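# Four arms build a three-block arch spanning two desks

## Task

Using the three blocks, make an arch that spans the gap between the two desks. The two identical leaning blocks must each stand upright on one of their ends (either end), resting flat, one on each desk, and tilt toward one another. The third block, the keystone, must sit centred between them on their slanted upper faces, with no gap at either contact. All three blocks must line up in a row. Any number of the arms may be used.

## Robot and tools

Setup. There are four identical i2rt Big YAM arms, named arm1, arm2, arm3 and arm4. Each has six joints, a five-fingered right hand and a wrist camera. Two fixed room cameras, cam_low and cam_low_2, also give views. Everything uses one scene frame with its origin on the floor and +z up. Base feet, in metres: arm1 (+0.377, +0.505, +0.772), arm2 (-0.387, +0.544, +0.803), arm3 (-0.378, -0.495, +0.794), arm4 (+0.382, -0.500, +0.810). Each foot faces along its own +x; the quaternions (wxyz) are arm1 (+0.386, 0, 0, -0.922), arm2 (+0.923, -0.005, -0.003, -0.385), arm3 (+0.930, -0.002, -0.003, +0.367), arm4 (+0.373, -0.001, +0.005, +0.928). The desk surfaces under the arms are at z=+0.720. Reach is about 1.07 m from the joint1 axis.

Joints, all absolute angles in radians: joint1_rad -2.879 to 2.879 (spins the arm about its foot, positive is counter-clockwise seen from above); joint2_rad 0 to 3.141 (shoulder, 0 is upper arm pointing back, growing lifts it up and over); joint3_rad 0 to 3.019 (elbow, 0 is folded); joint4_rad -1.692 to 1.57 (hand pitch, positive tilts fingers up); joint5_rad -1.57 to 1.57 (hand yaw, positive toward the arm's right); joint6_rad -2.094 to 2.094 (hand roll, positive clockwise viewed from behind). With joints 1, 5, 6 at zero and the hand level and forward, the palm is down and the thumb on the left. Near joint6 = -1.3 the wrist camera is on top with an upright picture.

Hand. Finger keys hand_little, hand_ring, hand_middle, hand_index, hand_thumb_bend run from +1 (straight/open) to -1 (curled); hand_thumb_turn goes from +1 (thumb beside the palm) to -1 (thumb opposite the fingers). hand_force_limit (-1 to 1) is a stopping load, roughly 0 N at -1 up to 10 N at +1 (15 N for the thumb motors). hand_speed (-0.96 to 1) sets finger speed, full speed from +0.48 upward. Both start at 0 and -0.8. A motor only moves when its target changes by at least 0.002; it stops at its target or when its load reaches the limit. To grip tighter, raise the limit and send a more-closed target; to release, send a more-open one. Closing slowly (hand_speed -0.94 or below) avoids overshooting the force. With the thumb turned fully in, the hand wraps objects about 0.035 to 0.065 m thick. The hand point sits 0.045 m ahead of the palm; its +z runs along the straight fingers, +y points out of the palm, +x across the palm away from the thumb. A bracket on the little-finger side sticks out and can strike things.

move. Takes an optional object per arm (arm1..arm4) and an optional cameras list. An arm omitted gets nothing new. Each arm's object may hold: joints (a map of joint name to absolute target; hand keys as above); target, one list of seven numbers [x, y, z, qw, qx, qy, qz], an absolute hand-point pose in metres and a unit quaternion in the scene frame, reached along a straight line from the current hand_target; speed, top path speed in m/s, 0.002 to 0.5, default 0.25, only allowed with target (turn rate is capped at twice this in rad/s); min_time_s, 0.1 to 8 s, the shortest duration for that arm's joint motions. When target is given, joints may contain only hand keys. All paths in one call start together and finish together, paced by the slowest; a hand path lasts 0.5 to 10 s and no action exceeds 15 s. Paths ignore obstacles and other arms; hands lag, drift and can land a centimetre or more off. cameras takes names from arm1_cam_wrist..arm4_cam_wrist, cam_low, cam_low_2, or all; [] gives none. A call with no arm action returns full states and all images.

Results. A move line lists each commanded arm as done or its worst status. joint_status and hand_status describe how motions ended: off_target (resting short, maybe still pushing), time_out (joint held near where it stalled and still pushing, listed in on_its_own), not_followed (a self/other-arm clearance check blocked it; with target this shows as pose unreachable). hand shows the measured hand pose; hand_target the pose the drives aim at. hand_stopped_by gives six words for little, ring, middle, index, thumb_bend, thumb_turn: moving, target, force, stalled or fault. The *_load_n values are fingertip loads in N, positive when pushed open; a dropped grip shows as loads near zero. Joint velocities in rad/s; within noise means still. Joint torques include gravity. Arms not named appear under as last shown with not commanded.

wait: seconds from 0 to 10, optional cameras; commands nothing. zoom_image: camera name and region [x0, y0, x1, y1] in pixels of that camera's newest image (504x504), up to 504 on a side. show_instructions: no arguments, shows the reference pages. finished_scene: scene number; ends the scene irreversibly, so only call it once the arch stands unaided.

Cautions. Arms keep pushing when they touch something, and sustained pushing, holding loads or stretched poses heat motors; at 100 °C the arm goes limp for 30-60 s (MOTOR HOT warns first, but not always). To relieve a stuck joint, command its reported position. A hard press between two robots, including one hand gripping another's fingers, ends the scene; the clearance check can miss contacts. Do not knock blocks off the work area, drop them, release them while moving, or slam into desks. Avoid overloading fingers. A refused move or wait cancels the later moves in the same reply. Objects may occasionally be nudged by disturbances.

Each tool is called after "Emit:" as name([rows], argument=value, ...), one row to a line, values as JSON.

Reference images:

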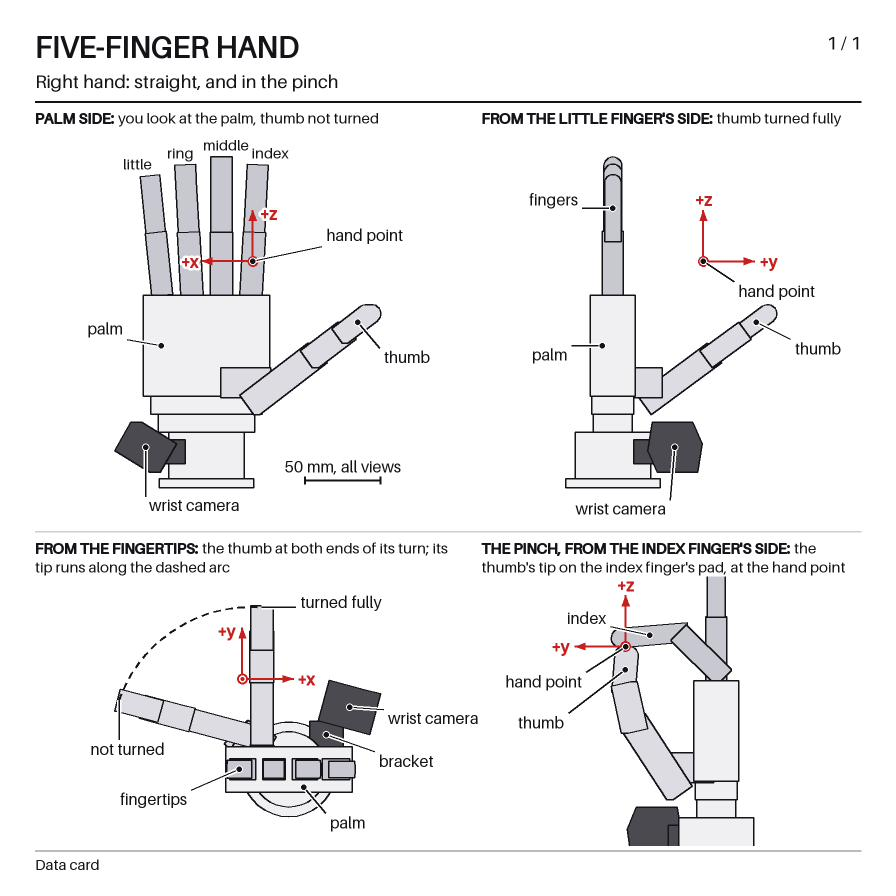

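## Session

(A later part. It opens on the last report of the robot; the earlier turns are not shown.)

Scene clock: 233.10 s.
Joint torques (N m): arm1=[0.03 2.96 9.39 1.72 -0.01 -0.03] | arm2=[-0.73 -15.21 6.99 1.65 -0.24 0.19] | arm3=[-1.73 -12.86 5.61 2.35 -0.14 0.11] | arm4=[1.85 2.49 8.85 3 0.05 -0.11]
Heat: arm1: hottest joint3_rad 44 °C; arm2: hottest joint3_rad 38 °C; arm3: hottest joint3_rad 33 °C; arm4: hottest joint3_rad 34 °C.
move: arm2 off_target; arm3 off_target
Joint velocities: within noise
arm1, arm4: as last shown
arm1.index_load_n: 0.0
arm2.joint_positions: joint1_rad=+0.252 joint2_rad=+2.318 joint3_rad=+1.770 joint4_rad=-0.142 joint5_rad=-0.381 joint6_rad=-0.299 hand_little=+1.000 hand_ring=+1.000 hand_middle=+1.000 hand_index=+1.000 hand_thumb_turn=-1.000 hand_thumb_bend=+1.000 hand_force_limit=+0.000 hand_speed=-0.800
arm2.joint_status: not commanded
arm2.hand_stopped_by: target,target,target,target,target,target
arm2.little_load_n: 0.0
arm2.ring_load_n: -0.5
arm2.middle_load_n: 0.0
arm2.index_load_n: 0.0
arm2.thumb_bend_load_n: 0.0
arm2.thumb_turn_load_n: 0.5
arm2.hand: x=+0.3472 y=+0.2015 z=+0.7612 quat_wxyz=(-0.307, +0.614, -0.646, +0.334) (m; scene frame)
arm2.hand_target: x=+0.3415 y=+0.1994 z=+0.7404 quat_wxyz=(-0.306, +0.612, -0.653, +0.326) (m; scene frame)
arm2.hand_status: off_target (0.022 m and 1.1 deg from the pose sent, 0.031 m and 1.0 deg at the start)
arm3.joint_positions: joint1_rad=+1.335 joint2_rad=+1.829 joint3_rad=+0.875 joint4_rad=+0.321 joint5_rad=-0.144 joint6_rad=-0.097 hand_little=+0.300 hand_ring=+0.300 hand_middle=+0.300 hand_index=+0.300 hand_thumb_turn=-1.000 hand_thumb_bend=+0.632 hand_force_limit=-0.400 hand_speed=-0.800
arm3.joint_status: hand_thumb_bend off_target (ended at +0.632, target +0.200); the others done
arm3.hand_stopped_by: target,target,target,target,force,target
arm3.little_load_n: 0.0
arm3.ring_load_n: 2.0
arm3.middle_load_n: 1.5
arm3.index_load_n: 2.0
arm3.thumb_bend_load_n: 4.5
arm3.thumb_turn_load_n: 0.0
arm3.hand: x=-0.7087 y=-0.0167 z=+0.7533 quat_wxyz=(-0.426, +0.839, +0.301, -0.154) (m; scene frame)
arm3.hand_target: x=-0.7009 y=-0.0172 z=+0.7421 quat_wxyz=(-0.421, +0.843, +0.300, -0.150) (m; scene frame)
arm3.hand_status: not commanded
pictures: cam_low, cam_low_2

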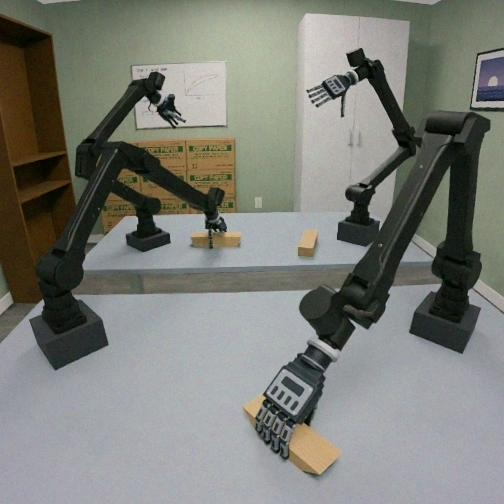

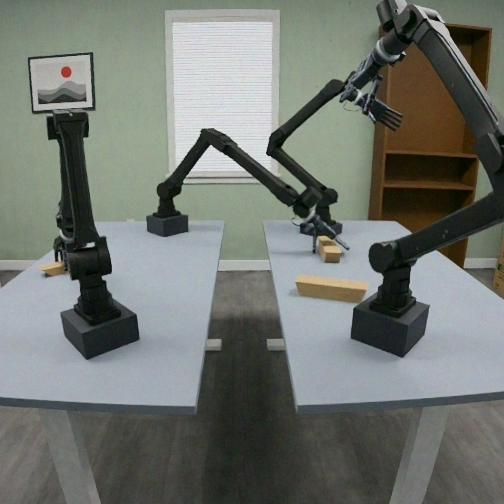

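Emit:
move(arm2={"joints":{"hand_little":0.3,"hand_ring":0.3,"hand_middle":0.3,"hand_index":0.3,"hand_thumb_bend":0.2,"hand_speed":-0.8,"hand_force_limit":-0.4}}, arm3={"joints":{"hand_little":0.12,"hand_ring":0.12,"hand_middle":0.12,"hand_index":0.12,"hand_thumb_bend":0.1,"hand_speed":-0.85,"hand_force_limit":0.1}})

Emit:
move(arm2={"joints":{"hand_little":0.12,"hand_ring":0.12,"hand_middle":0.12,"hand_index":0.12,"hand_thumb_bend":0.1,"hand_speed":-0.85,"hand_force_limit":0.1}}, cameras=["cam_low","cam_low_2"])

Scene clock: 240.53 s.
Joint torques (N m): arm1=[0.03 3.02 9.35 1.78 0.01 -0.01] | arm2=[-0.97 -15.38 7.01 1.26 -0.12 0.19] | arm3=[-1.44 -12.98 5.59 2.32 -0.12 0.13] | arm4=[1.49 2.67 8.88 2.74 0.07 -0.08]
Heat: arm1: hottest joint3_rad 44 °C; arm2: hottest joint3_rad 37 °C; arm3: hottest joint3_rad 33 °C; arm4: hottest joint3_rad 34 °C.
move: arm2 off_target; arm3 off_target
Joint velocities: within noise
arm1, arm4: as last shown
arm1.thumb_turn_load_n: 0.5
arm2.joint_positions: joint1_rad=+0.252 joint2_rad=+2.318 joint3_rad=+1.770 joint4_rad=-0.132 joint5_rad=-0.384 joint6_rad=-0.299 hand_little=+0.300 hand_ring=+0.302 hand_middle=+0.301 hand_index=+0.300 hand_thumb_turn=-1.000 hand_thumb_bend=+0.633 hand_force_limit=-0.400 hand_speed=-0.800
arm2.joint_status: hand_thumb_bend off_target (ended at +0.633, target +0.200); the others done
arm2.hand_stopped_by: target,force,target,target,force,target
arm2.little_load_n: 0.5
arm2.ring_load_n: 2.5
arm2.middle_load_n: 2.5
arm2.index_load_n: 2.0
arm2.thumb_bend_load_n: 6.0
arm2.thumb_turn_load_n: 1.0
arm2.hand: x=+0.3493 y=+0.2010 z=+0.7630 quat_wxyz=(-0.309, +0.613, -0.643, +0.338) (m; scene frame)
arm2.hand_target: x=+0.3415 y=+0.1994 z=+0.7403 quat_wxyz=(-0.306, +0.612, -0.653, +0.326) (m; scene frame)
arm2.hand_status: not commanded
arm3.joint_positions: joint1_rad=+1.334 joint2_rad=+1.829 joint3_rad=+0.875 joint4_rad=+0.322 joint5_rad=-0.145 joint6_rad=-0.097 hand_little=+0.261 hand_ring=+0.275 hand_middle=+0.288 hand_index=+0.276 hand_thumb_turn=-1.000 hand_thumb_bend=+0.633 hand_force_limit=+0.100 hand_speed=-0.850
arm3.joint_status: hand_little off_target (ended at +0.261, target +0.120); hand_ring off_target (ended at +0.275, target +0.120); hand_middle off_target (ended at +0.288, target +0.120); hand_index off_target (ended at +0.276, target +0.120); hand_thumb_bend off_target (ended at +0.633, target +0.100); the others done
arm3.hand_stopped_by: force,force,force,force,force,target
arm3.little_load_n: 5.0
arm3.ring_load_n: 4.5
arm3.middle_load_n: 0.0
arm3.index_load_n: 8.5
arm3.thumb_bend_load_n: 14.5
arm3.thumb_turn_load_n: 4.0
arm3.hand: x=-0.7086 y=-0.0165 z=+0.7534 quat_wxyz=(-0.426, +0.839, +0.300, -0.154) (m; scene frame)
arm3.hand_target: x=-0.7010 y=-0.0172 z=+0.7421 quat_wxyz=(-0.421, +0.843, +0.300, -0.150) (m; scene frame)
arm3.hand_status: not commanded
pictures: none

Scene clock: 241.20 s.
Joint torques (N m): arm1=[0.09 3.14 9.35 1.8 0.03 -0.03] | arm2=[-0.85 -15.5 7.01 1.29 -0.12 0.19] | arm3=[-1.61 -12.92 5.57 2.3 -0.13 0.11] | arm4=[1.67 2.78 8.91 2.78 0.08 -0.1]
Heat: arm1: hottest joint3_rad 44 °C; arm2: hottest joint3_rad 37 °C; arm3: hottest joint3_rad 33 °C; arm4: hottest joint3_rad 34 °C.
move: arm2 off_target
Joint velocities: within noise
arm1, arm3: as last shown
arm1.thumb_turn_load_n: 0.0
arm2.joint_positions: joint1_rad=+0.252 joint2_rad=+2.318 joint3_rad=+1.770 joint4_rad=-0.131 joint5_rad=-0.385 joint6_rad=-0.299 hand_little=+0.262 hand_ring=+0.278 hand_middle=+0.289 hand_index=+0.277 hand_thumb_turn=-1.000 hand_thumb_bend=+0.634 hand_force_limit=+0.100 hand_speed=-0.850
arm2.joint_status: hand_little off_target (ended at +0.262, target +0.120); hand_ring off_target (ended at +0.278, target +0.120); hand_middle off_target (ended at +0.289, target +0.120); hand_index off_target (ended at +0.277, target +0.120); hand_thumb_bend off_target (ended at +0.634, target +0.100); the others done
arm2.hand_stopped_by: force,force,force,force,force,target
arm2.little_load_n: 7.0
arm2.ring_load_n: 5.0
arm2.middle_load_n: 0.0
arm2.index_load_n: 7.5
arm2.thumb_bend_load_n: 16.5
arm2.thumb_turn_load_n: 4.5
arm2.hand: x=+0.3494 y=+0.2010 z=+0.7632 quat_wxyz=(-0.310, +0.613, -0.643, +0.338) (m; scene frame)
arm2.hand_target: x=+0.3415 y=+0.1994 z=+0.7404 quat_wxyz=(-0.306, +0.612, -0.653, +0.326) (m; scene frame)
arm2.hand_status: not commanded
arm3.thumb_turn_load_n: 4.5
arm4.joint_positions: joint1_rad=-0.413 joint2_rad=+0.602 joint3_rad=+1.437 joint4_rad=-1.316 joint5_rad=+0.076 joint6_rad=-0.995 hand_little=+1.000 hand_ring=+1.000 hand_middle=+1.000 hand_index=+1.000 hand_thumb_turn=+1.000 hand_thumb_bend=+1.000 hand_force_limit=+0.000 hand_speed=-0.800
arm4.joint_status: not commanded
arm4.hand_stopped_by: target,target,target,target,target,target
arm4.little_load_n: 0.0
arm4.ring_load_n: 0.0
arm4.middle_load_n: 0.0
arm4.index_load_n: -0.5
arm4.thumb_bend_load_n: 0.0
arm4.thumb_turn_load_n: 0.0
arm4.hand: x=+0.3469 y=-0.2802 z=+1.3173 quat_wxyz=(-0.482, +0.672, +0.532, +0.181) (m; scene frame)
arm4.hand_target: x=+0.3475 y=-0.2816 z=+1.3260 quat_wxyz=(-0.491, +0.668, +0.528, +0.184) (m; scene frame)
arm4.hand_status: not commanded
pictures: cam_low, cam_low_2

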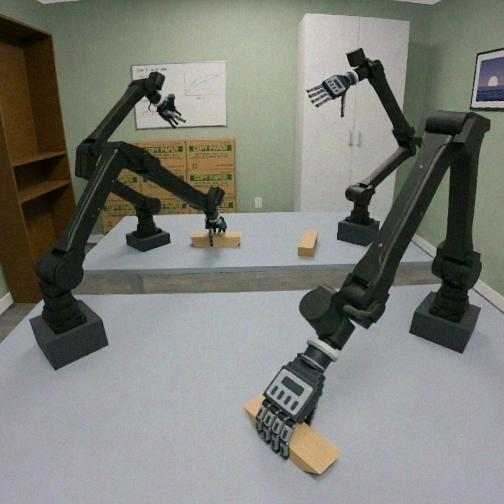

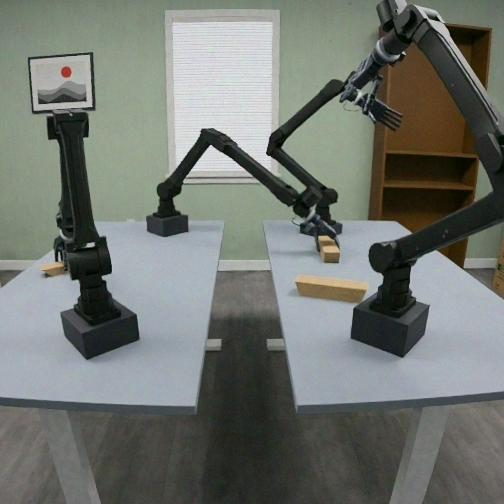

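Emit:
move(arm2={"target":[0.345,0.200,0.98,0.3058,-0.6116,0.6528,-0.3264],"speed":0.12}, arm3={"target":[-0.68,-0.03,0.98,0.4213,-0.8426,-0.300,0.150],"speed":0.12}, cameras=["cam_low","cam_low_2","arm4_cam_wrist"])

Scene clock: 279.43 s.
Joint torques (N m): arm1=[0.26 3.14 9.4 1.8 0 -0.02] | arm2=[-0.85 -18.73 14.38 1.11 -0.26 0.27] | arm3=[-1.55 -14.21 15.65 1.69 -0.27 0.12] | arm4=[1.38 2.67 8.91 2.81 0.07 -0.11]
Heat: arm1: hottest joint3_rad 44 °C; arm2: hottest joint3_rad 36 °C; arm3: hottest joint3_rad 33 °C; arm4: hottest joint3_rad 34 °C.
move: arm2 off_target; arm3 off_target
Joint velocities: within noise
arm1.joint_positions: joint1_rad=+1.792 joint2_rad=+0.632 joint3_rad=+1.325 joint4_rad=-1.202 joint5_rad=-0.226 joint6_rad=-1.393 hand_little=+1.000 hand_ring=+1.000 hand_middle=+1.000 hand_index=+1.000 hand_thumb_turn=-1.000 hand_thumb_bend=+1.000 hand_force_limit=+0.000 hand_speed=-0.800
arm1.joint_status: not commanded
arm1.hand_stopped_by: target,target,target,target,target,target
arm1.little_load_n: 0.0
arm1.ring_load_n: 0.0
arm1.middle_load_n: 0.0
arm1.index_load_n: 0.0
arm1.thumb_bend_load_n: 0.0
arm1.thumb_turn_load_n: 0.0
arm1.hand: x=+0.6020 y=+0.3532 z=+1.2550 quat_wxyz=(-0.001, +0.820, -0.255, +0.513) (m; scene frame)
arm1.hand_target: x=+0.6023 y=+0.3555 z=+1.2685 quat_wxyz=(+0.000, +0.815, -0.248, +0.525) (m; scene frame)
arm1.hand_status: not commanded
arm2.joint_positions: joint1_rad=+0.252 joint2_rad=+2.134 joint3_rad=+1.913 joint4_rad=-0.609 joint5_rad=-0.383 joint6_rad=-0.309 hand_little=+0.262 hand_ring=+0.278 hand_middle=+0.289 hand_index=+0.277 hand_thumb_turn=-1.000 hand_thumb_bend=+0.634 hand_force_limit=+0.100 hand_speed=-0.850
arm2.joint_status: not commanded
arm2.hand_stopped_by: force,force,force,force,force,target
arm2.little_load_n: 5.5
arm2.ring_load_n: 4.5
arm2.middle_load_n: 0.0
arm2.index_load_n: 8.0
arm2.thumb_bend_load_n: 17.0
arm2.thumb_turn_load_n: 5.0
arm2.hand: x=+0.3196 y=+0.2193 z=+0.9097 quat_wxyz=(-0.289, +0.624, -0.672, +0.274) (m; scene frame)
arm2.hand_target: x=+0.3393 y=+0.2031 z=+0.9808 quat_wxyz=(-0.306, +0.612, -0.652, +0.327) (m; scene frame)
arm2.hand_status: off_target (0.077 m and 6.8 deg from the pose sent, 0.217 m and 1.8 deg at the start; pose on its path clipped on 75 of 132 steps)
arm3.joint_positions: joint1_rad=+1.305 joint2_rad=+1.409 joint3_rad=+0.987 joint4_rad=-0.335 joint5_rad=-0.165 joint6_rad=-0.116 hand_little=+0.261 hand_ring=+0.276 hand_middle=+0.288 hand_index=+0.276 hand_thumb_turn=-1.000 hand_thumb_bend=+0.633 hand_force_limit=+0.100 hand_speed=-0.850
arm3.joint_status: not commanded
arm3.hand_stopped_by: force,force,force,force,force,target
arm3.little_load_n: 4.5
arm3.ring_load_n: 4.5
arm3.middle_load_n: 0.0
arm3.index_load_n: 8.0
arm3.thumb_bend_load_n: 15.0
arm3.thumb_turn_load_n: 4.5
arm3.hand: x=-0.6714 y=-0.0584 z=+0.9250 quat_wxyz=(-0.372, +0.865, +0.304, -0.145) (m; scene frame)
arm3.hand_target: x=-0.6782 y=-0.0332 z=+0.9804 quat_wxyz=(-0.422, +0.843, +0.300, -0.149) (m; scene frame)
arm3.hand_status: off_target (0.062 m and 6.2 deg from the pose sent, 0.229 m and 0.9 deg at the start)
arm4: as last shown
arm4.index_load_n: 0.0
pictures: arm4_cam_wrist, cam_low, cam_low_2

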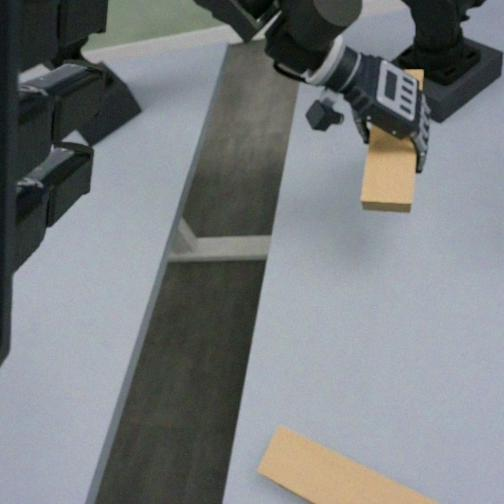

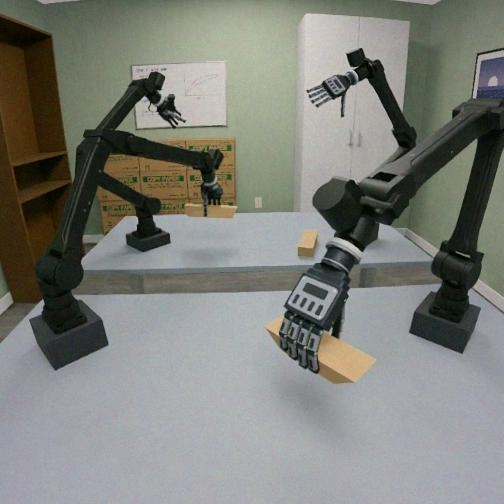

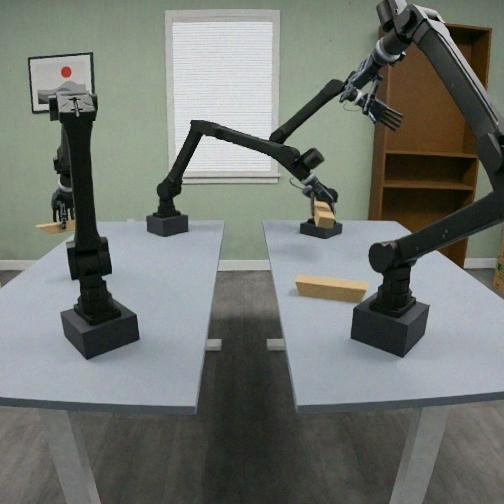

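Emit:
move(arm2={"target":[0.06,0.14,1.08,0.4573,-0.197,0.7692,-0.4005],"speed":0.22}, cameras=["cam_low","cam_low_2"])

Emit:
move(arm2={"target":[-0.16,0.01,1.02,0.5063,0.2614,0.7301,-0.3769],"speed":0.2}, cameras=["all"])

Scene clock: 289.33 s.
Joint torques (N m): arm1=[-0.09 3.08 9.33 1.74 0 -0.01] | arm2=[-0.62 -11.87 9.14 2.66 -0.31 0.41] | arm3=[-1.73 -14.21 15.68 1.7 -0.26 0.12] | arm4=[1.9 2.61 8.79 2.82 0.08 -0.11]
Heat: arm1: hottest joint3_rad 44 °C; arm2: hottest joint3_rad 37 °C; arm3: hottest joint3_rad 37 °C; arm4: hottest joint3_rad 34 °C.
move: arm2 off_target
Joint velocities: within noise
arm1, arm3, arm4: as last shown
arm2.joint_positions: joint1_rad=-0.175 joint2_rad=+1.470 joint3_rad=+1.035 joint4_rad=+0.024 joint5_rad=-0.479 joint6_rad=+0.434 hand_little=+0.262 hand_ring=+0.278 hand_middle=+0.289 hand_index=+0.277 hand_thumb_turn=-1.000 hand_thumb_bend=+0.634 hand_force_limit=+0.100 hand_speed=-0.850
arm2.joint_status: not commanded
arm2.hand_stopped_by: force,force,force,force,force,target
arm2.little_load_n: 5.5
arm2.ring_load_n: 4.0
arm2.middle_load_n: 0.0
arm2.index_load_n: 7.0
arm2.thumb_bend_load_n: 17.5
arm2.thumb_turn_load_n: 4.0
arm2.hand: x=+0.0577 y=+0.1439 z=+1.0349 quat_wxyz=(-0.436, +0.202, -0.796, +0.368) (m; scene frame)
arm2.hand_target: x=+0.0591 y=+0.1412 z=+1.0795 quat_wxyz=(-0.457, +0.198, -0.769, +0.400) (m; scene frame)
arm2.hand_status: off_target (0.045 m and 5.4 deg from the pose sent, 0.320 m and 56.3 deg at the start)
arm3.ring_load_n: 4.0
arm3.thumb_bend_load_n: 15.5
pictures: cam_low, cam_low_2

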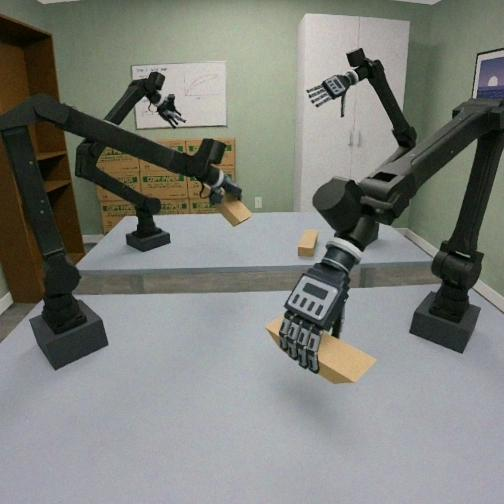

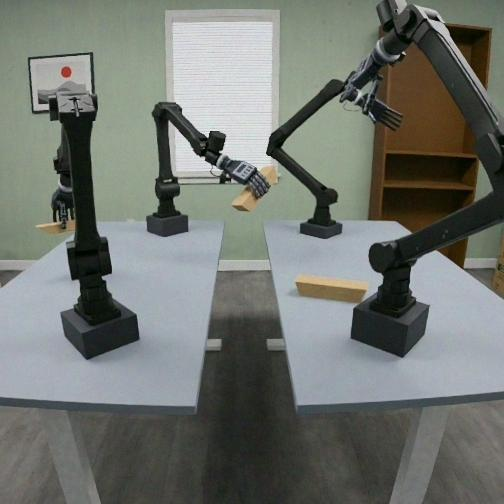

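Scene clock: 292.60 s.
Joint torques (N m): arm1=[0.03 3.31 9.37 1.74 0.01 0] | arm2=[-0.56 -8.18 7.76 2.82 -0.12 0.55] | arm3=[-1.67 -14.15 15.65 1.72 -0.27 0.13] | arm4=[1.38 2.61 8.81 2.82 0.08 -0.11]
Heat: arm1: hottest joint3_rad 44 °C; arm2: hottest joint3_rad 37 °C; arm3: hottest joint3_rad 37 °C; arm4: hottest joint3_rad 34 °C.
move: arm2 off_target
Joint velocities: within noise
arm1, arm3, arm4: as last shown
arm2.joint_positions: joint1_rad=-0.618 joint2_rad=+1.509 joint3_rad=+0.751 joint4_rad=+0.453 joint5_rad=-0.421 joint6_rad=+1.140 hand_little=+0.262 hand_ring=+0.278 hand_middle=+0.289 hand_index=+0.277 hand_thumb_turn=-1.000 hand_thumb_bend=+0.634 hand_force_limit=+0.100 hand_speed=-0.850
arm2.joint_status: not commanded
arm2.hand_stopped_by: force,force,force,force,force,target
arm2.little_load_n: 6.0
arm2.ring_load_n: 4.5
arm2.middle_load_n: 0.0
arm2.index_load_n: 7.0
arm2.thumb_bend_load_n: 17.0
arm2.thumb_turn_load_n: 3.5
arm2.hand: x=-0.1582 y=+0.0185 z=+0.9950 quat_wxyz=(-0.486, -0.259, -0.752, +0.362) (m; scene frame)
arm2.hand_target: x=-0.1601 y=+0.0109 z=+1.0199 quat_wxyz=(-0.506, -0.261, -0.731, +0.376) (m; scene frame)
arm2.hand_status: off_target (0.026 m and 3.8 deg from the pose sent, 0.256 m and 54.7 deg at the start)
arm3.ring_load_n: 4.5
arm3.thumb_turn_load_n: 4.0
arm4.little_load_n: -0.5
pictures: arm1_cam_wrist, arm2_cam_wrist, arm3_cam_wrist, arm4_cam_wrist, cam_low, cam_low_2

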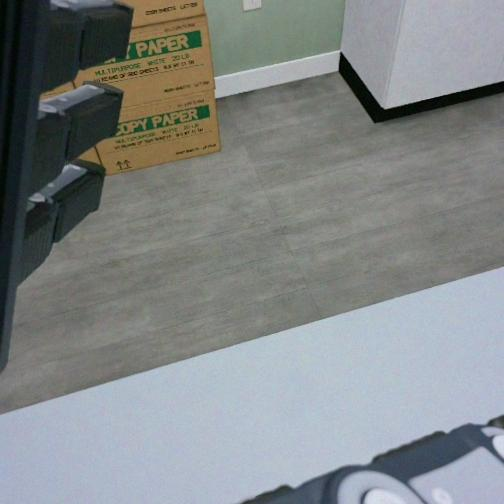

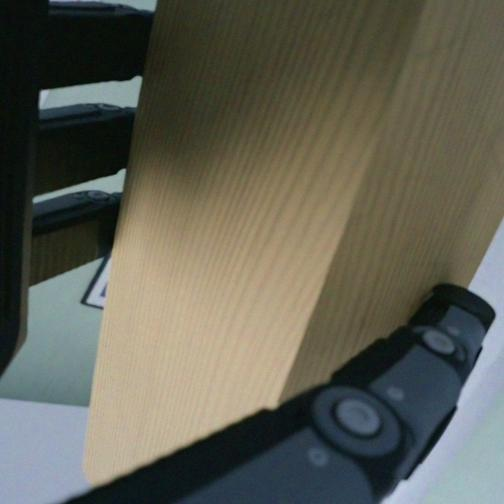

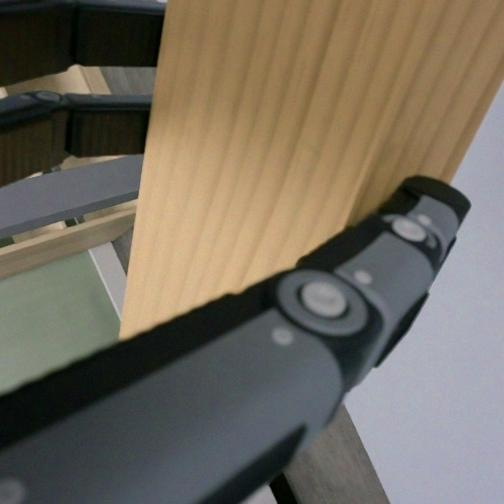

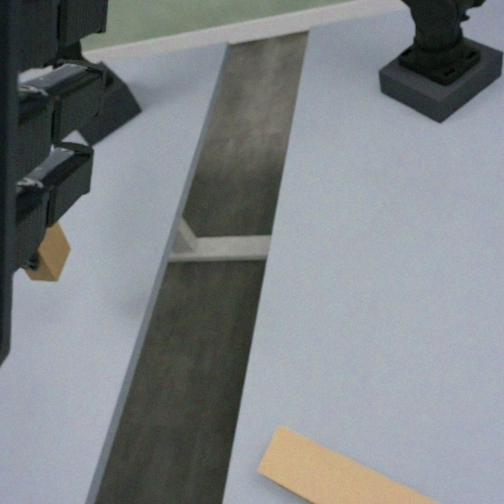

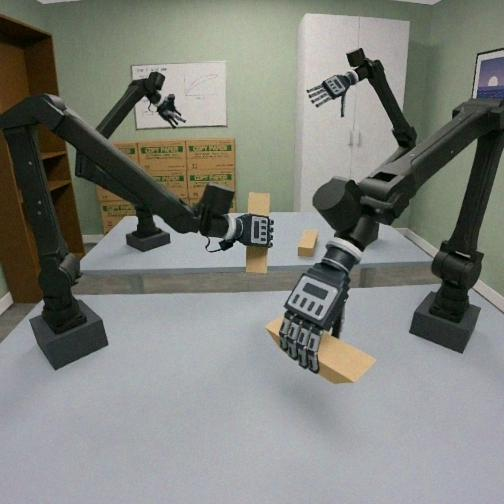

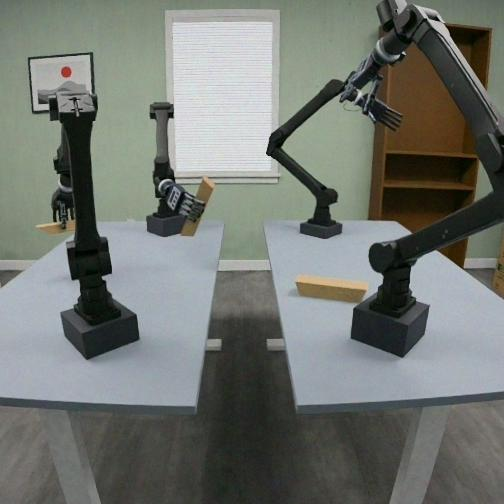

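Emit:
move(arm1={"joints":{"joint1_rad":0.68,"joint5_rad":0.0,"joint6_rad":0.1},"min_time_s":3})

Emit:
move(arm1={"target":[0.30,-0.20,0.97,0.0796,-0.1591,-0.8802,0.4401],"speed":0.25}, cameras=["arm1_cam_wrist","arm4_cam_wrist","cam_low","cam_low_2"])

Scene clock: 310.83 s.
Joint torques (N m): arm1=[-1.79 3.43 9.37 1.73 0.17 0.11] | arm2=[-0.67 -8.41 7.75 2.81 -0.11 0.56] | arm3=[-1.79 -14.21 15.69 1.69 -0.27 0.12] | arm4=[1.55 2.55 8.91 2.85 0.07 -0.1]
Heat: arm1: hottest joint3_rad 44 °C; arm2: hottest joint3_rad 36 °C; arm3: hottest joint3_rad 42 °C; arm4: hottest joint3_rad 34 °C.
move: arm1 done
Joint velocities: within noise
arm1.joint_positions: joint1_rad=+0.691 joint2_rad=+0.632 joint3_rad=+1.325 joint4_rad=-1.202 joint5_rad=-0.002 joint6_rad=+0.090 hand_little=+1.000 hand_ring=+1.000 hand_middle=+1.000 hand_index=+1.000 hand_thumb_turn=-1.000 hand_thumb_bend=+1.000 hand_force_limit=+0.000 hand_speed=-0.800
arm1.joint_status: all done
arm1.hand_stopped_by: target,target,target,target,target,target
arm1.little_load_n: 0.0
arm1.ring_load_n: 0.0
arm1.middle_load_n: 0.0
arm1.index_load_n: 0.0
arm1.thumb_bend_load_n: 0.0
arm1.thumb_turn_load_n: 0.5
arm1.hand: x=+0.3909 y=+0.2455 z=+1.2442 quat_wxyz=(-0.002, -0.076, -0.859, +0.506) (m; scene frame)
arm1.hand_target: x=+0.3884 y=+0.2459 z=+1.2575 quat_wxyz=(-0.001, -0.084, -0.851, +0.518) (m; scene frame)
arm1.hand_status: not commanded
arm2, arm3, arm4: as last shown
arm2.hand: x=-0.1582 y=+0.0184 z=+0.9951 quat_wxyz=(-0.487, -0.259, -0.752, +0.362) (m; scene frame)
arm3.ring_load_n: 4.0
arm3.thumb_bend_load_n: 15.0
arm4.little_load_n: 0.0
pictures: none

Scene clock: 314.00 s.
Joint torques (N m): arm1=[-1.67 -14.1 13.83 1.5 0.3 0.08] | arm2=[-0.67 -8.29 7.77 2.84 -0.13 0.55] | arm3=[-1.73 -14.39 15.68 1.7 -0.27 0.13] | arm4=[1.67 2.67 8.92 2.76 0.08 -0.1]
Heat: arm1: hottest joint3_rad 44 °C; arm2: hottest joint3_rad 36 °C; arm3: hottest joint3_rad 42 °C; arm4: hottest joint3_rad 34 °C.
move: arm1 off_target
Joint velocities: within noise
arm1.joint_positions: joint1_rad=+0.677 joint2_rad=+1.725 joint3_rad=+1.447 joint4_rad=-0.438 joint5_rad=+0.195 joint6_rad=+0.140 hand_little=+1.000 hand_ring=+1.000 hand_middle=+1.000 hand_index=+1.000 hand_thumb_turn=-1.000 hand_thumb_bend=+1.000 hand_force_limit=+0.000 hand_speed=-0.800
arm1.joint_status: not commanded
arm1.hand_stopped_by: target,target,target,target,target,target
arm1.little_load_n: 0.0
arm1.ring_load_n: 0.0
arm1.middle_load_n: -0.5
arm1.index_load_n: -0.5
arm1.thumb_bend_load_n: 0.0
arm1.thumb_turn_load_n: 0.0
arm1.hand: x=+0.3092 y=-0.1754 z=+0.9401 quat_wxyz=(+0.080, -0.149, -0.895, +0.413) (m; scene frame)
arm1.hand_target: x=+0.3001 y=-0.1974 z=+0.9706 quat_wxyz=(+0.080, -0.159, -0.880, +0.441) (m; scene frame)
arm1.hand_status: off_target (0.040 m and 3.7 deg from the pose sent, 0.531 m and 15.5 deg at the start)
arm2, arm3, arm4: as last shown
arm2.thumb_bend_load_n: 17.5
pictures: arm1_cam_wrist, arm4_cam_wrist, cam_low, cam_low_2

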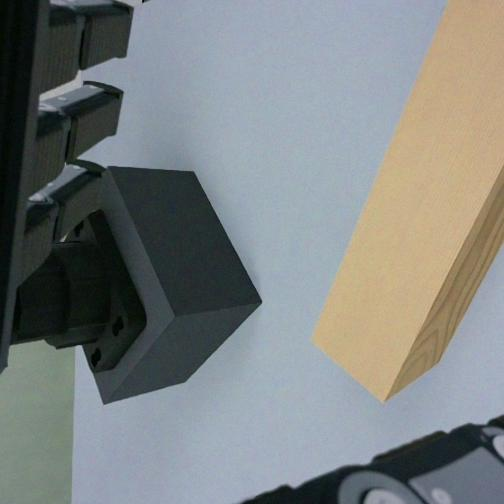

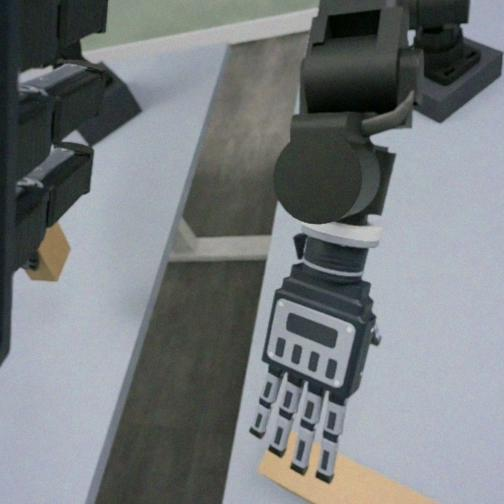

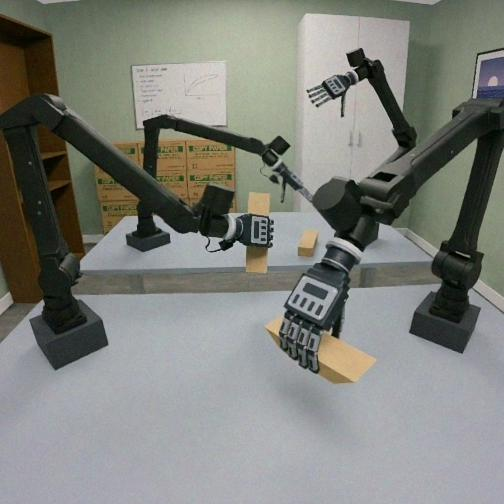

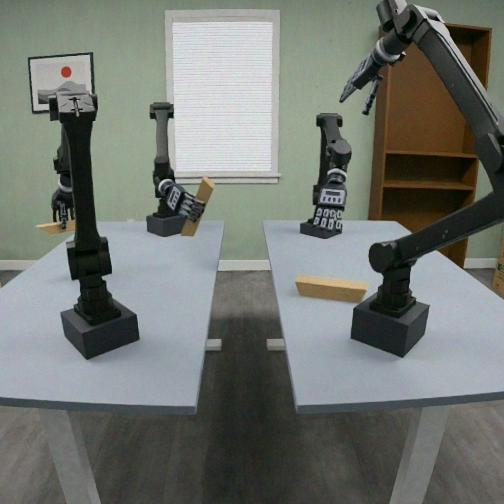

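Emit:
move(arm1={"target":[0.300,-0.248,0.865,0.0834,-0.1669,-0.8786,0.4393],"speed":0.15}, cameras=["arm1_cam_wrist","arm4_cam_wrist"])

Scene clock: 330.13 s.
Joint torques (N m): arm1=[-0.62 -16.44 13.03 1.92 0.29 0.1] | arm2=[-0.62 -8.29 7.75 2.78 -0.12 0.53] | arm3=[-1.67 -14.21 15.66 1.7 -0.26 0.13] | arm4=[1.67 2.61 8.9 2.78 0.09 -0.12]
Heat: arm1: hottest joint3_rad 46 °C; arm2: hottest joint3_rad 36 °C; arm3: hottest joint3_rad 45 °C; arm4: hottest joint3_rad 34 °C.
move: arm1 off_target
Joint velocities: within noise
arm1.joint_positions: joint1_rad=+0.677 joint2_rad=+1.928 joint3_rad=+1.461 joint4_rad=-0.261 joint5_rad=+0.218 joint6_rad=+0.159 hand_little=+1.000 hand_ring=+1.000 hand_middle=+1.000 hand_index=+1.000 hand_thumb_turn=-1.000 hand_thumb_bend=+1.000 hand_force_limit=+0.000 hand_speed=-0.800
arm1.joint_status: not commanded
arm1.hand_stopped_by: target,target,target,target,target,target
arm1.little_load_n: 0.0
arm1.ring_load_n: 0.0
arm1.middle_load_n: 0.0
arm1.index_load_n: 0.0
arm1.thumb_bend_load_n: 0.0
arm1.thumb_turn_load_n: 0.0
arm1.hand: x=+0.3015 y=-0.2175 z=+0.8390 quat_wxyz=(+0.087, -0.161, -0.894, +0.409) (m; scene frame)
arm1.hand_target: x=+0.3002 y=-0.2451 z=+0.8660 quat_wxyz=(+0.083, -0.167, -0.879, +0.439) (m; scene frame)
arm1.hand_status: off_target (0.040 m and 4.0 deg from the pose sent, 0.105 m and 4.1 deg at the start)
arm2, arm3, arm4: as last shown
arm3.little_load_n: 4.0
arm3.thumb_bend_load_n: 15.5
arm3.thumb_turn_load_n: 4.5
pictures: arm1_cam_wrist, arm4_cam_wrist

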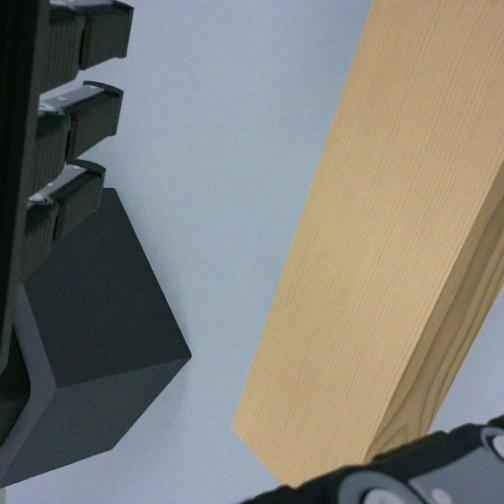

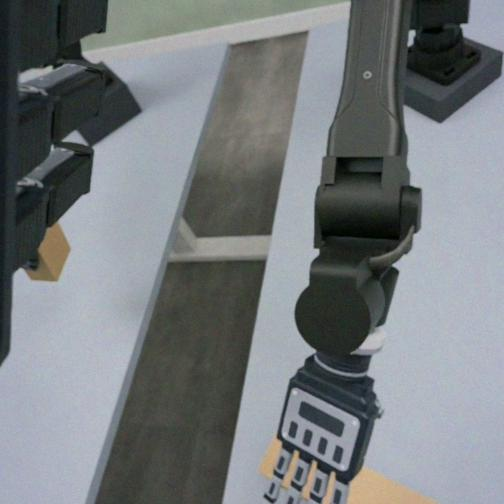

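Emit:
move(arm1={"target":[0.303,-0.262,0.810,0.0834,-0.1669,-0.8786,0.4393],"speed":0.12}, cameras=["arm1_cam_wrist","arm4_cam_wrist","cam_low_2"])

Emit:
zoom_image(camera="cam_low_2", region=[270, 200, 390, 320])

Scene clock: 336.50 s.
Joint torques (N m): arm1=[-0.03 -17.61 12.41 1.95 0.29 0.09] | arm2=[-0.56 -8.35 7.82 2.78 -0.11 0.53] | arm3=[-1.73 -14.39 15.71 1.73 -0.27 0.12] | arm4=[1.96 2.55 8.75 2.84 0.05 -0.08]
Heat: arm1: hottest joint3_rad 46 °C; arm2: hottest joint3_rad 36 °C; arm3: hottest joint3_rad 46 °C; arm4: hottest joint3_rad 34 °C.
move: arm1 off_target
Joint velocities: within noise
arm1.joint_positions: joint1_rad=+0.678 joint2_rad=+2.030 joint3_rad=+1.462 joint4_rad=-0.164 joint5_rad=+0.223 joint6_rad=+0.164 hand_little=+1.000 hand_ring=+1.000 hand_middle=+1.000 hand_index=+1.000 hand_thumb_turn=-1.000 hand_thumb_bend=+1.000 hand_force_limit=+0.000 hand_speed=-0.800
arm1.joint_status: not commanded
arm1.hand_stopped_by: target,target,target,target,target,target
arm1.little_load_n: 0.0
arm1.ring_load_n: 0.0
arm1.middle_load_n: 0.0
arm1.index_load_n: 0.0
arm1.thumb_bend_load_n: 0.0
arm1.thumb_turn_load_n: 0.0
arm1.hand: x=+0.3000 y=-0.2301 z=+0.7829 quat_wxyz=(+0.089, -0.164, -0.894, +0.407) (m; scene frame)
arm1.hand_target: x=+0.3033 y=-0.2591 z=+0.8113 quat_wxyz=(+0.083, -0.167, -0.879, +0.439) (m; scene frame)
arm1.hand_status: off_target (0.042 m and 4.1 deg from the pose sent, 0.053 m and 3.9 deg at the start)
arm2, arm3, arm4: as last shown
arm2.thumb_turn_load_n: 3.0
arm3.little_load_n: 4.5
arm4.middle_load_n: -0.5
pictures: arm1_cam_wrist, arm4_cam_wrist, cam_low_2

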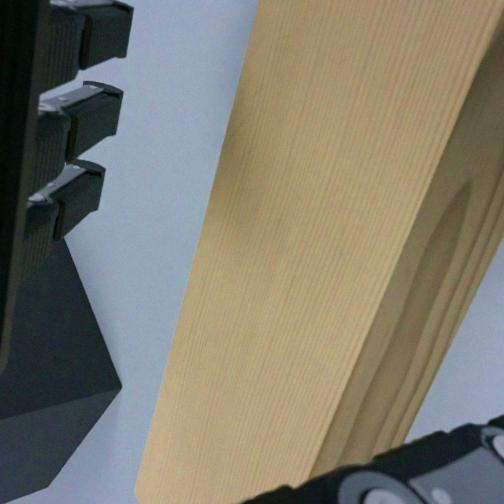

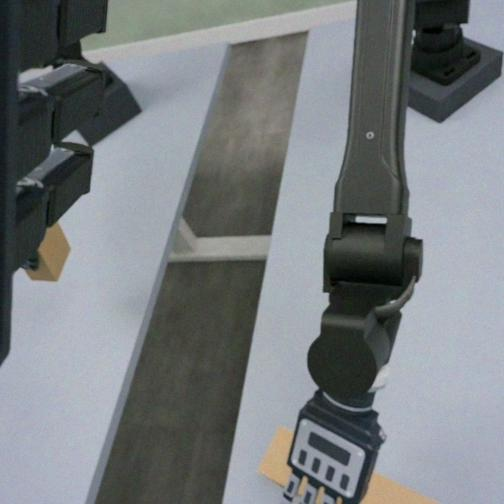

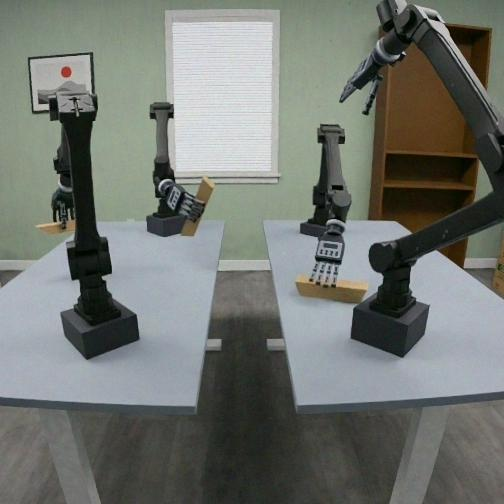

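Scaled by 4.200 from the camera's 504x504 image, which has a finer 720x720 frame.

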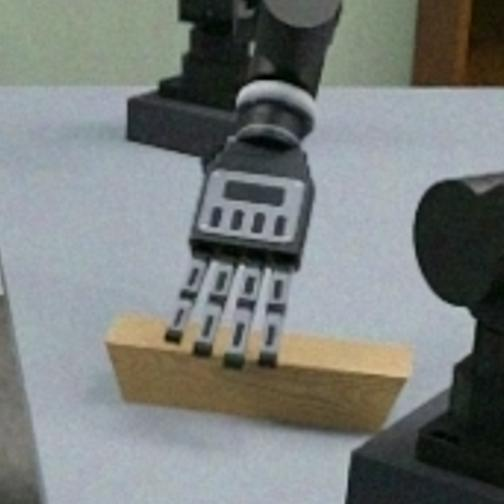

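Emit:
move(arm1={"target":[0.313,-0.266,0.785,0.0834,-0.1669,-0.8786,0.4393],"speed":0.1}, cameras=["arm1_cam_wrist","cam_low_2"])

Emit:
zoom_image(camera="cam_low_2", region=[270, 200, 390, 320])

Scene clock: 345.90 s.
Joint torques (N m): arm1=[-0.03 -17.03 12 1.96 0.3 0.09] | arm2=[-0.79 -8.23 7.77 2.77 -0.12 0.54] | arm3=[-1.73 -14.21 15.65 1.73 -0.26 0.12] | arm4=[1.38 2.55 8.91 2.85 0.09 -0.09]
Heat: arm1: hottest joint3_rad 45 °C; arm2: hottest joint3_rad 36 °C; arm3: hottest joint3_rad 47 °C; arm4: hottest joint3_rad 34 °C.
move: arm1 off_target
Joint velocities: within noise
arm1.joint_positions: joint1_rad=+0.694 joint2_rad=+2.066 joint3_rad=+1.462 joint4_rad=-0.121 joint5_rad=+0.236 joint6_rad=+0.174 hand_little=+1.000 hand_ring=+1.000 hand_middle=+1.000 hand_index=+1.000 hand_thumb_turn=-1.000 hand_thumb_bend=+1.000 hand_force_limit=+0.000 hand_speed=-0.800
arm1.joint_status: not commanded
arm1.hand_stopped_by: target,target,target,target,target,target
arm1.little_load_n: 0.0
arm1.ring_load_n: 0.0
arm1.middle_load_n: 0.0
arm1.index_load_n: 0.0
arm1.thumb_bend_load_n: 0.0
arm1.thumb_turn_load_n: 0.0
arm1.hand: x=+0.3090 y=-0.2364 z=+0.7649 quat_wxyz=(+0.089, -0.164, -0.892, +0.412) (m; scene frame)
arm1.hand_target: x=+0.3132 y=-0.2636 z=+0.7859 quat_wxyz=(+0.083, -0.167, -0.879, +0.439) (m; scene frame)
arm1.hand_status: off_target (0.036 m and 3.6 deg from the pose sent, 0.038 m and 4.1 deg at the start)
arm2, arm3: as last shown
arm2.little_load_n: 6.5
arm2.hand_target: x=-0.1601 y=+0.0109 z=+1.0200 quat_wxyz=(-0.506, -0.261, -0.731, +0.376) (m; scene frame)
arm3.little_load_n: 4.0
arm3.thumb_turn_load_n: 4.0
arm4.joint_positions: joint1_rad=-0.413 joint2_rad=+0.602 joint3_rad=+1.437 joint4_rad=-1.316 joint5_rad=+0.076 joint6_rad=-0.995 hand_little=+1.000 hand_ring=+1.000 hand_middle=+1.000 hand_index=+1.000 hand_thumb_turn=+1.000 hand_thumb_bend=+1.000 hand_force_limit=+0.000 hand_speed=-0.800
arm4.joint_status: not commanded
arm4.hand_stopped_by: target,target,target,target,target,target
arm4.little_load_n: 0.0
arm4.ring_load_n: 0.0
arm4.middle_load_n: 0.0
arm4.index_load_n: 0.0
arm4.thumb_bend_load_n: 0.0
arm4.thumb_turn_load_n: 0.5
arm4.hand: x=+0.3469 y=-0.2802 z=+1.3173 quat_wxyz=(-0.482, +0.672, +0.532, +0.181) (m; scene frame)
arm4.hand_target: x=+0.3475 y=-0.2816 z=+1.3260 quat_wxyz=(-0.491, +0.668, +0.528, +0.184) (m; scene frame)
arm4.hand_status: not commanded
pictures: arm1_cam_wrist, cam_low_2

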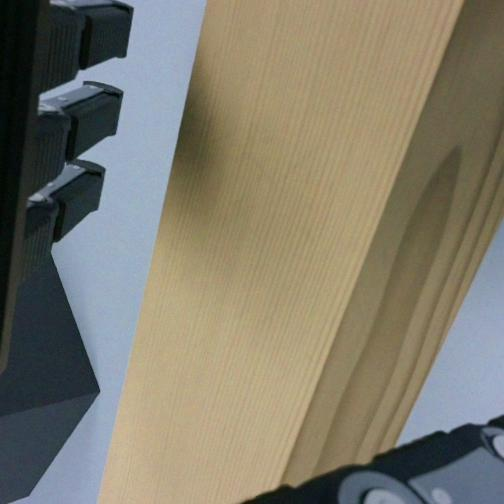

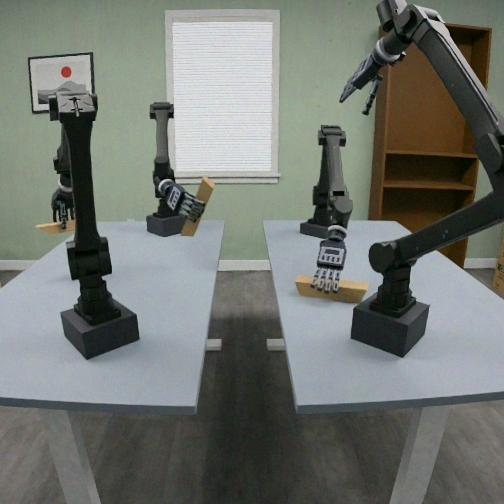

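Scaled by 4.200 from the camera's 504x504 image, which has a finer 720x720 frame.

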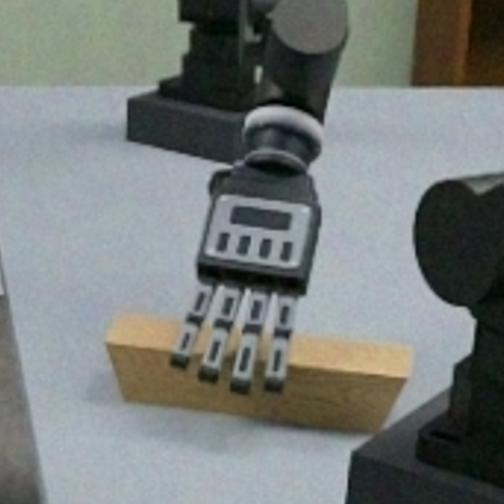

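Emit:
move(arm1={"joints":{"hand_little":0.3,"hand_ring":0.3,"hand_middle":0.3,"hand_index":0.3,"hand_thumb_bend":0.2,"hand_speed":-0.8,"hand_force_limit":-0.4}})

Emit:
move(arm1={"joints":{"hand_little":0.12,"hand_ring":0.12,"hand_middle":0.12,"hand_index":0.12,"hand_thumb_bend":0.1,"hand_speed":-0.85,"hand_force_limit":0.1}}, cameras=["arm1_cam_wrist","cam_low_2"])

Emit:
zoom_image(camera="cam_low_2", region=[270, 200, 390, 320])

Scene clock: 354.83 s.
Joint torques (N m): arm1=[0.15 -17.44 11.95 1.74 0.22 0.09] | arm2=[-0.62 -8.35 7.77 2.8 -0.11 0.54] | arm3=[-1.67 -14.27 15.65 1.73 -0.27 0.13] | arm4=[1.79 2.73 8.81 2.85 0.08 -0.09]
Heat: arm1: hottest joint3_rad 45 °C; arm2: hottest joint3_rad 35 °C; arm3: hottest joint3_rad 48 °C; arm4: hottest joint3_rad 34 °C.
move: arm1 off_target
Joint velocities: within noise
arm1.joint_positions: joint1_rad=+0.694 joint2_rad=+2.066 joint3_rad=+1.462 joint4_rad=-0.115 joint5_rad=+0.238 joint6_rad=+0.174 hand_little=+0.300 hand_ring=+0.302 hand_middle=+0.301 hand_index=+0.300 hand_thumb_turn=-1.000 hand_thumb_bend=+0.642 hand_force_limit=-0.400 hand_speed=-0.800
arm1.joint_status: hand_thumb_bend off_target (ended at +0.642, target +0.200); the others done
arm1.hand_stopped_by: target,force,force,target,force,target
arm1.little_load_n: 0.5
arm1.ring_load_n: 2.5
arm1.middle_load_n: 3.0
arm1.index_load_n: 0.0
arm1.thumb_bend_load_n: 5.5
arm1.thumb_turn_load_n: 2.5
arm1.hand: x=+0.3085 y=-0.2376 z=+0.7658 quat_wxyz=(+0.090, -0.165, -0.891, +0.414) (m; scene frame)
arm1.hand_target: x=+0.3132 y=-0.2636 z=+0.7859 quat_wxyz=(+0.083, -0.167, -0.879, +0.439) (m; scene frame)
arm1.hand_status: not commanded
arm2, arm4: as last shown
arm2.little_load_n: 6.0
arm2.thumb_bend_load_n: 17.0
arm2.thumb_turn_load_n: 3.5
arm3.joint_positions: joint1_rad=+1.305 joint2_rad=+1.409 joint3_rad=+0.987 joint4_rad=-0.335 joint5_rad=-0.165 joint6_rad=-0.116 hand_little=+0.261 hand_ring=+0.276 hand_middle=+0.288 hand_index=+0.276 hand_thumb_turn=-1.000 hand_thumb_bend=+0.633 hand_force_limit=+0.100 hand_speed=-0.850
arm3.joint_status: not commanded
arm3.hand_stopped_by: force,force,force,force,force,target
arm3.little_load_n: 4.5
arm3.ring_load_n: 4.0
arm3.middle_load_n: 0.0
arm3.index_load_n: 8.0
arm3.thumb_bend_load_n: 15.0
arm3.thumb_turn_load_n: 4.0
arm3.hand: x=-0.6714 y=-0.0584 z=+0.9250 quat_wxyz=(-0.372, +0.865, +0.304, -0.145) (m; scene frame)
arm3.hand_target: x=-0.6782 y=-0.0332 z=+0.9804 quat_wxyz=(-0.422, +0.843, +0.300, -0.149) (m; scene frame)
arm3.hand_status: not commanded
arm4.little_load_n: -0.5
arm4.thumb_turn_load_n: 0.0
pictures: none

Scene clock: 355.50 s.
Joint torques (N m): arm1=[0.09 -17.26 11.97 1.7 0.18 0.07] | arm2=[-0.56 -8.35 7.79 2.8 -0.12 0.54] | arm3=[-1.67 -14.27 15.65 1.7 -0.27 0.12] | arm4=[1.61 2.73 8.84 2.71 0.05 -0.1]
Heat: arm1: hottest joint3_rad 45 °C; arm2: hottest joint3_rad 35 °C; arm3: hottest joint3_rad 48 °C; arm4: hottest joint3_rad 34 °C.
move: arm1 off_target
Joint velocities: within noise
arm1.joint_positions: joint1_rad=+0.694 joint2_rad=+2.066 joint3_rad=+1.463 joint4_rad=-0.115 joint5_rad=+0.239 joint6_rad=+0.174 hand_little=+0.261 hand_ring=+0.278 hand_middle=+0.290 hand_index=+0.275 hand_thumb_turn=-1.000 hand_thumb_bend=+0.644 hand_force_limit=+0.100 hand_speed=-0.850
arm1.joint_status: hand_little off_target (ended at +0.261, target +0.120); hand_ring off_target (ended at +0.278, target +0.120); hand_middle off_target (ended at +0.290, target +0.120); hand_index off_target (ended at +0.275, target +0.120); hand_thumb_bend off_target (ended at +0.644, target +0.100); the others done
arm1.hand_stopped_by: force,force,force,force,force,target
arm1.little_load_n: 7.0
arm1.ring_load_n: 5.0
arm1.middle_load_n: 0.0
arm1.index_load_n: 5.0
arm1.thumb_bend_load_n: 15.0
arm1.thumb_turn_load_n: 6.5
arm1.hand: x=+0.3084 y=-0.2380 z=+0.7663 quat_wxyz=(+0.090, -0.165, -0.890, +0.415) (m; scene frame)
arm1.hand_target: x=+0.3132 y=-0.2637 z=+0.7861 quat_wxyz=(+0.083, -0.167, -0.879, +0.439) (m; scene frame)
arm1.hand_status: not commanded
arm2, arm3, arm4: as last shown
arm3.thumb_bend_load_n: 15.5
arm4.little_load_n: 0.0
pictures: arm1_cam_wrist, cam_low_2

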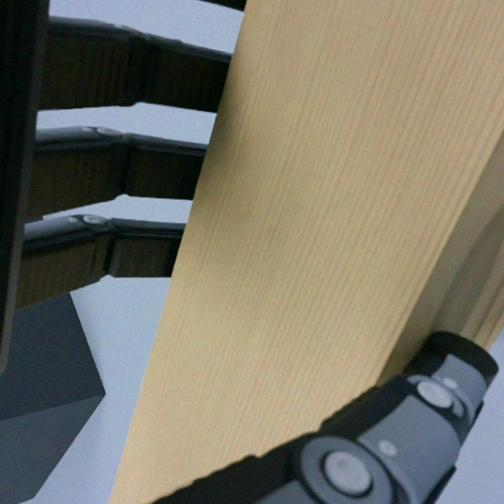

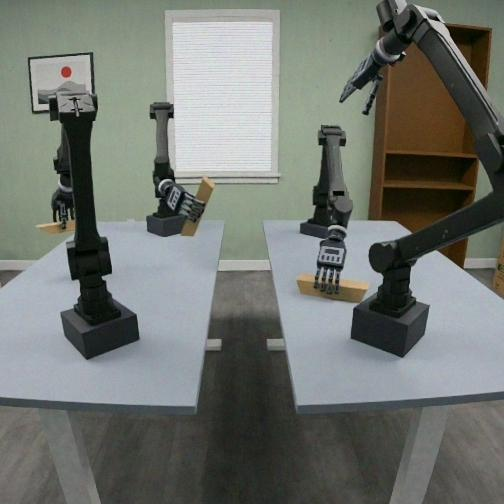

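Scaled by 4.200 from the camera's 504x504 image, which has a finer 720x720 frame.

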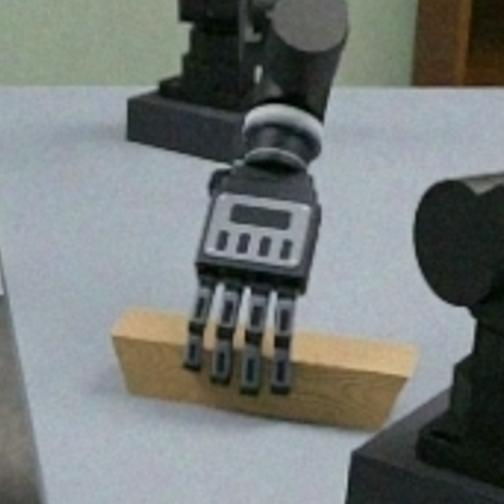

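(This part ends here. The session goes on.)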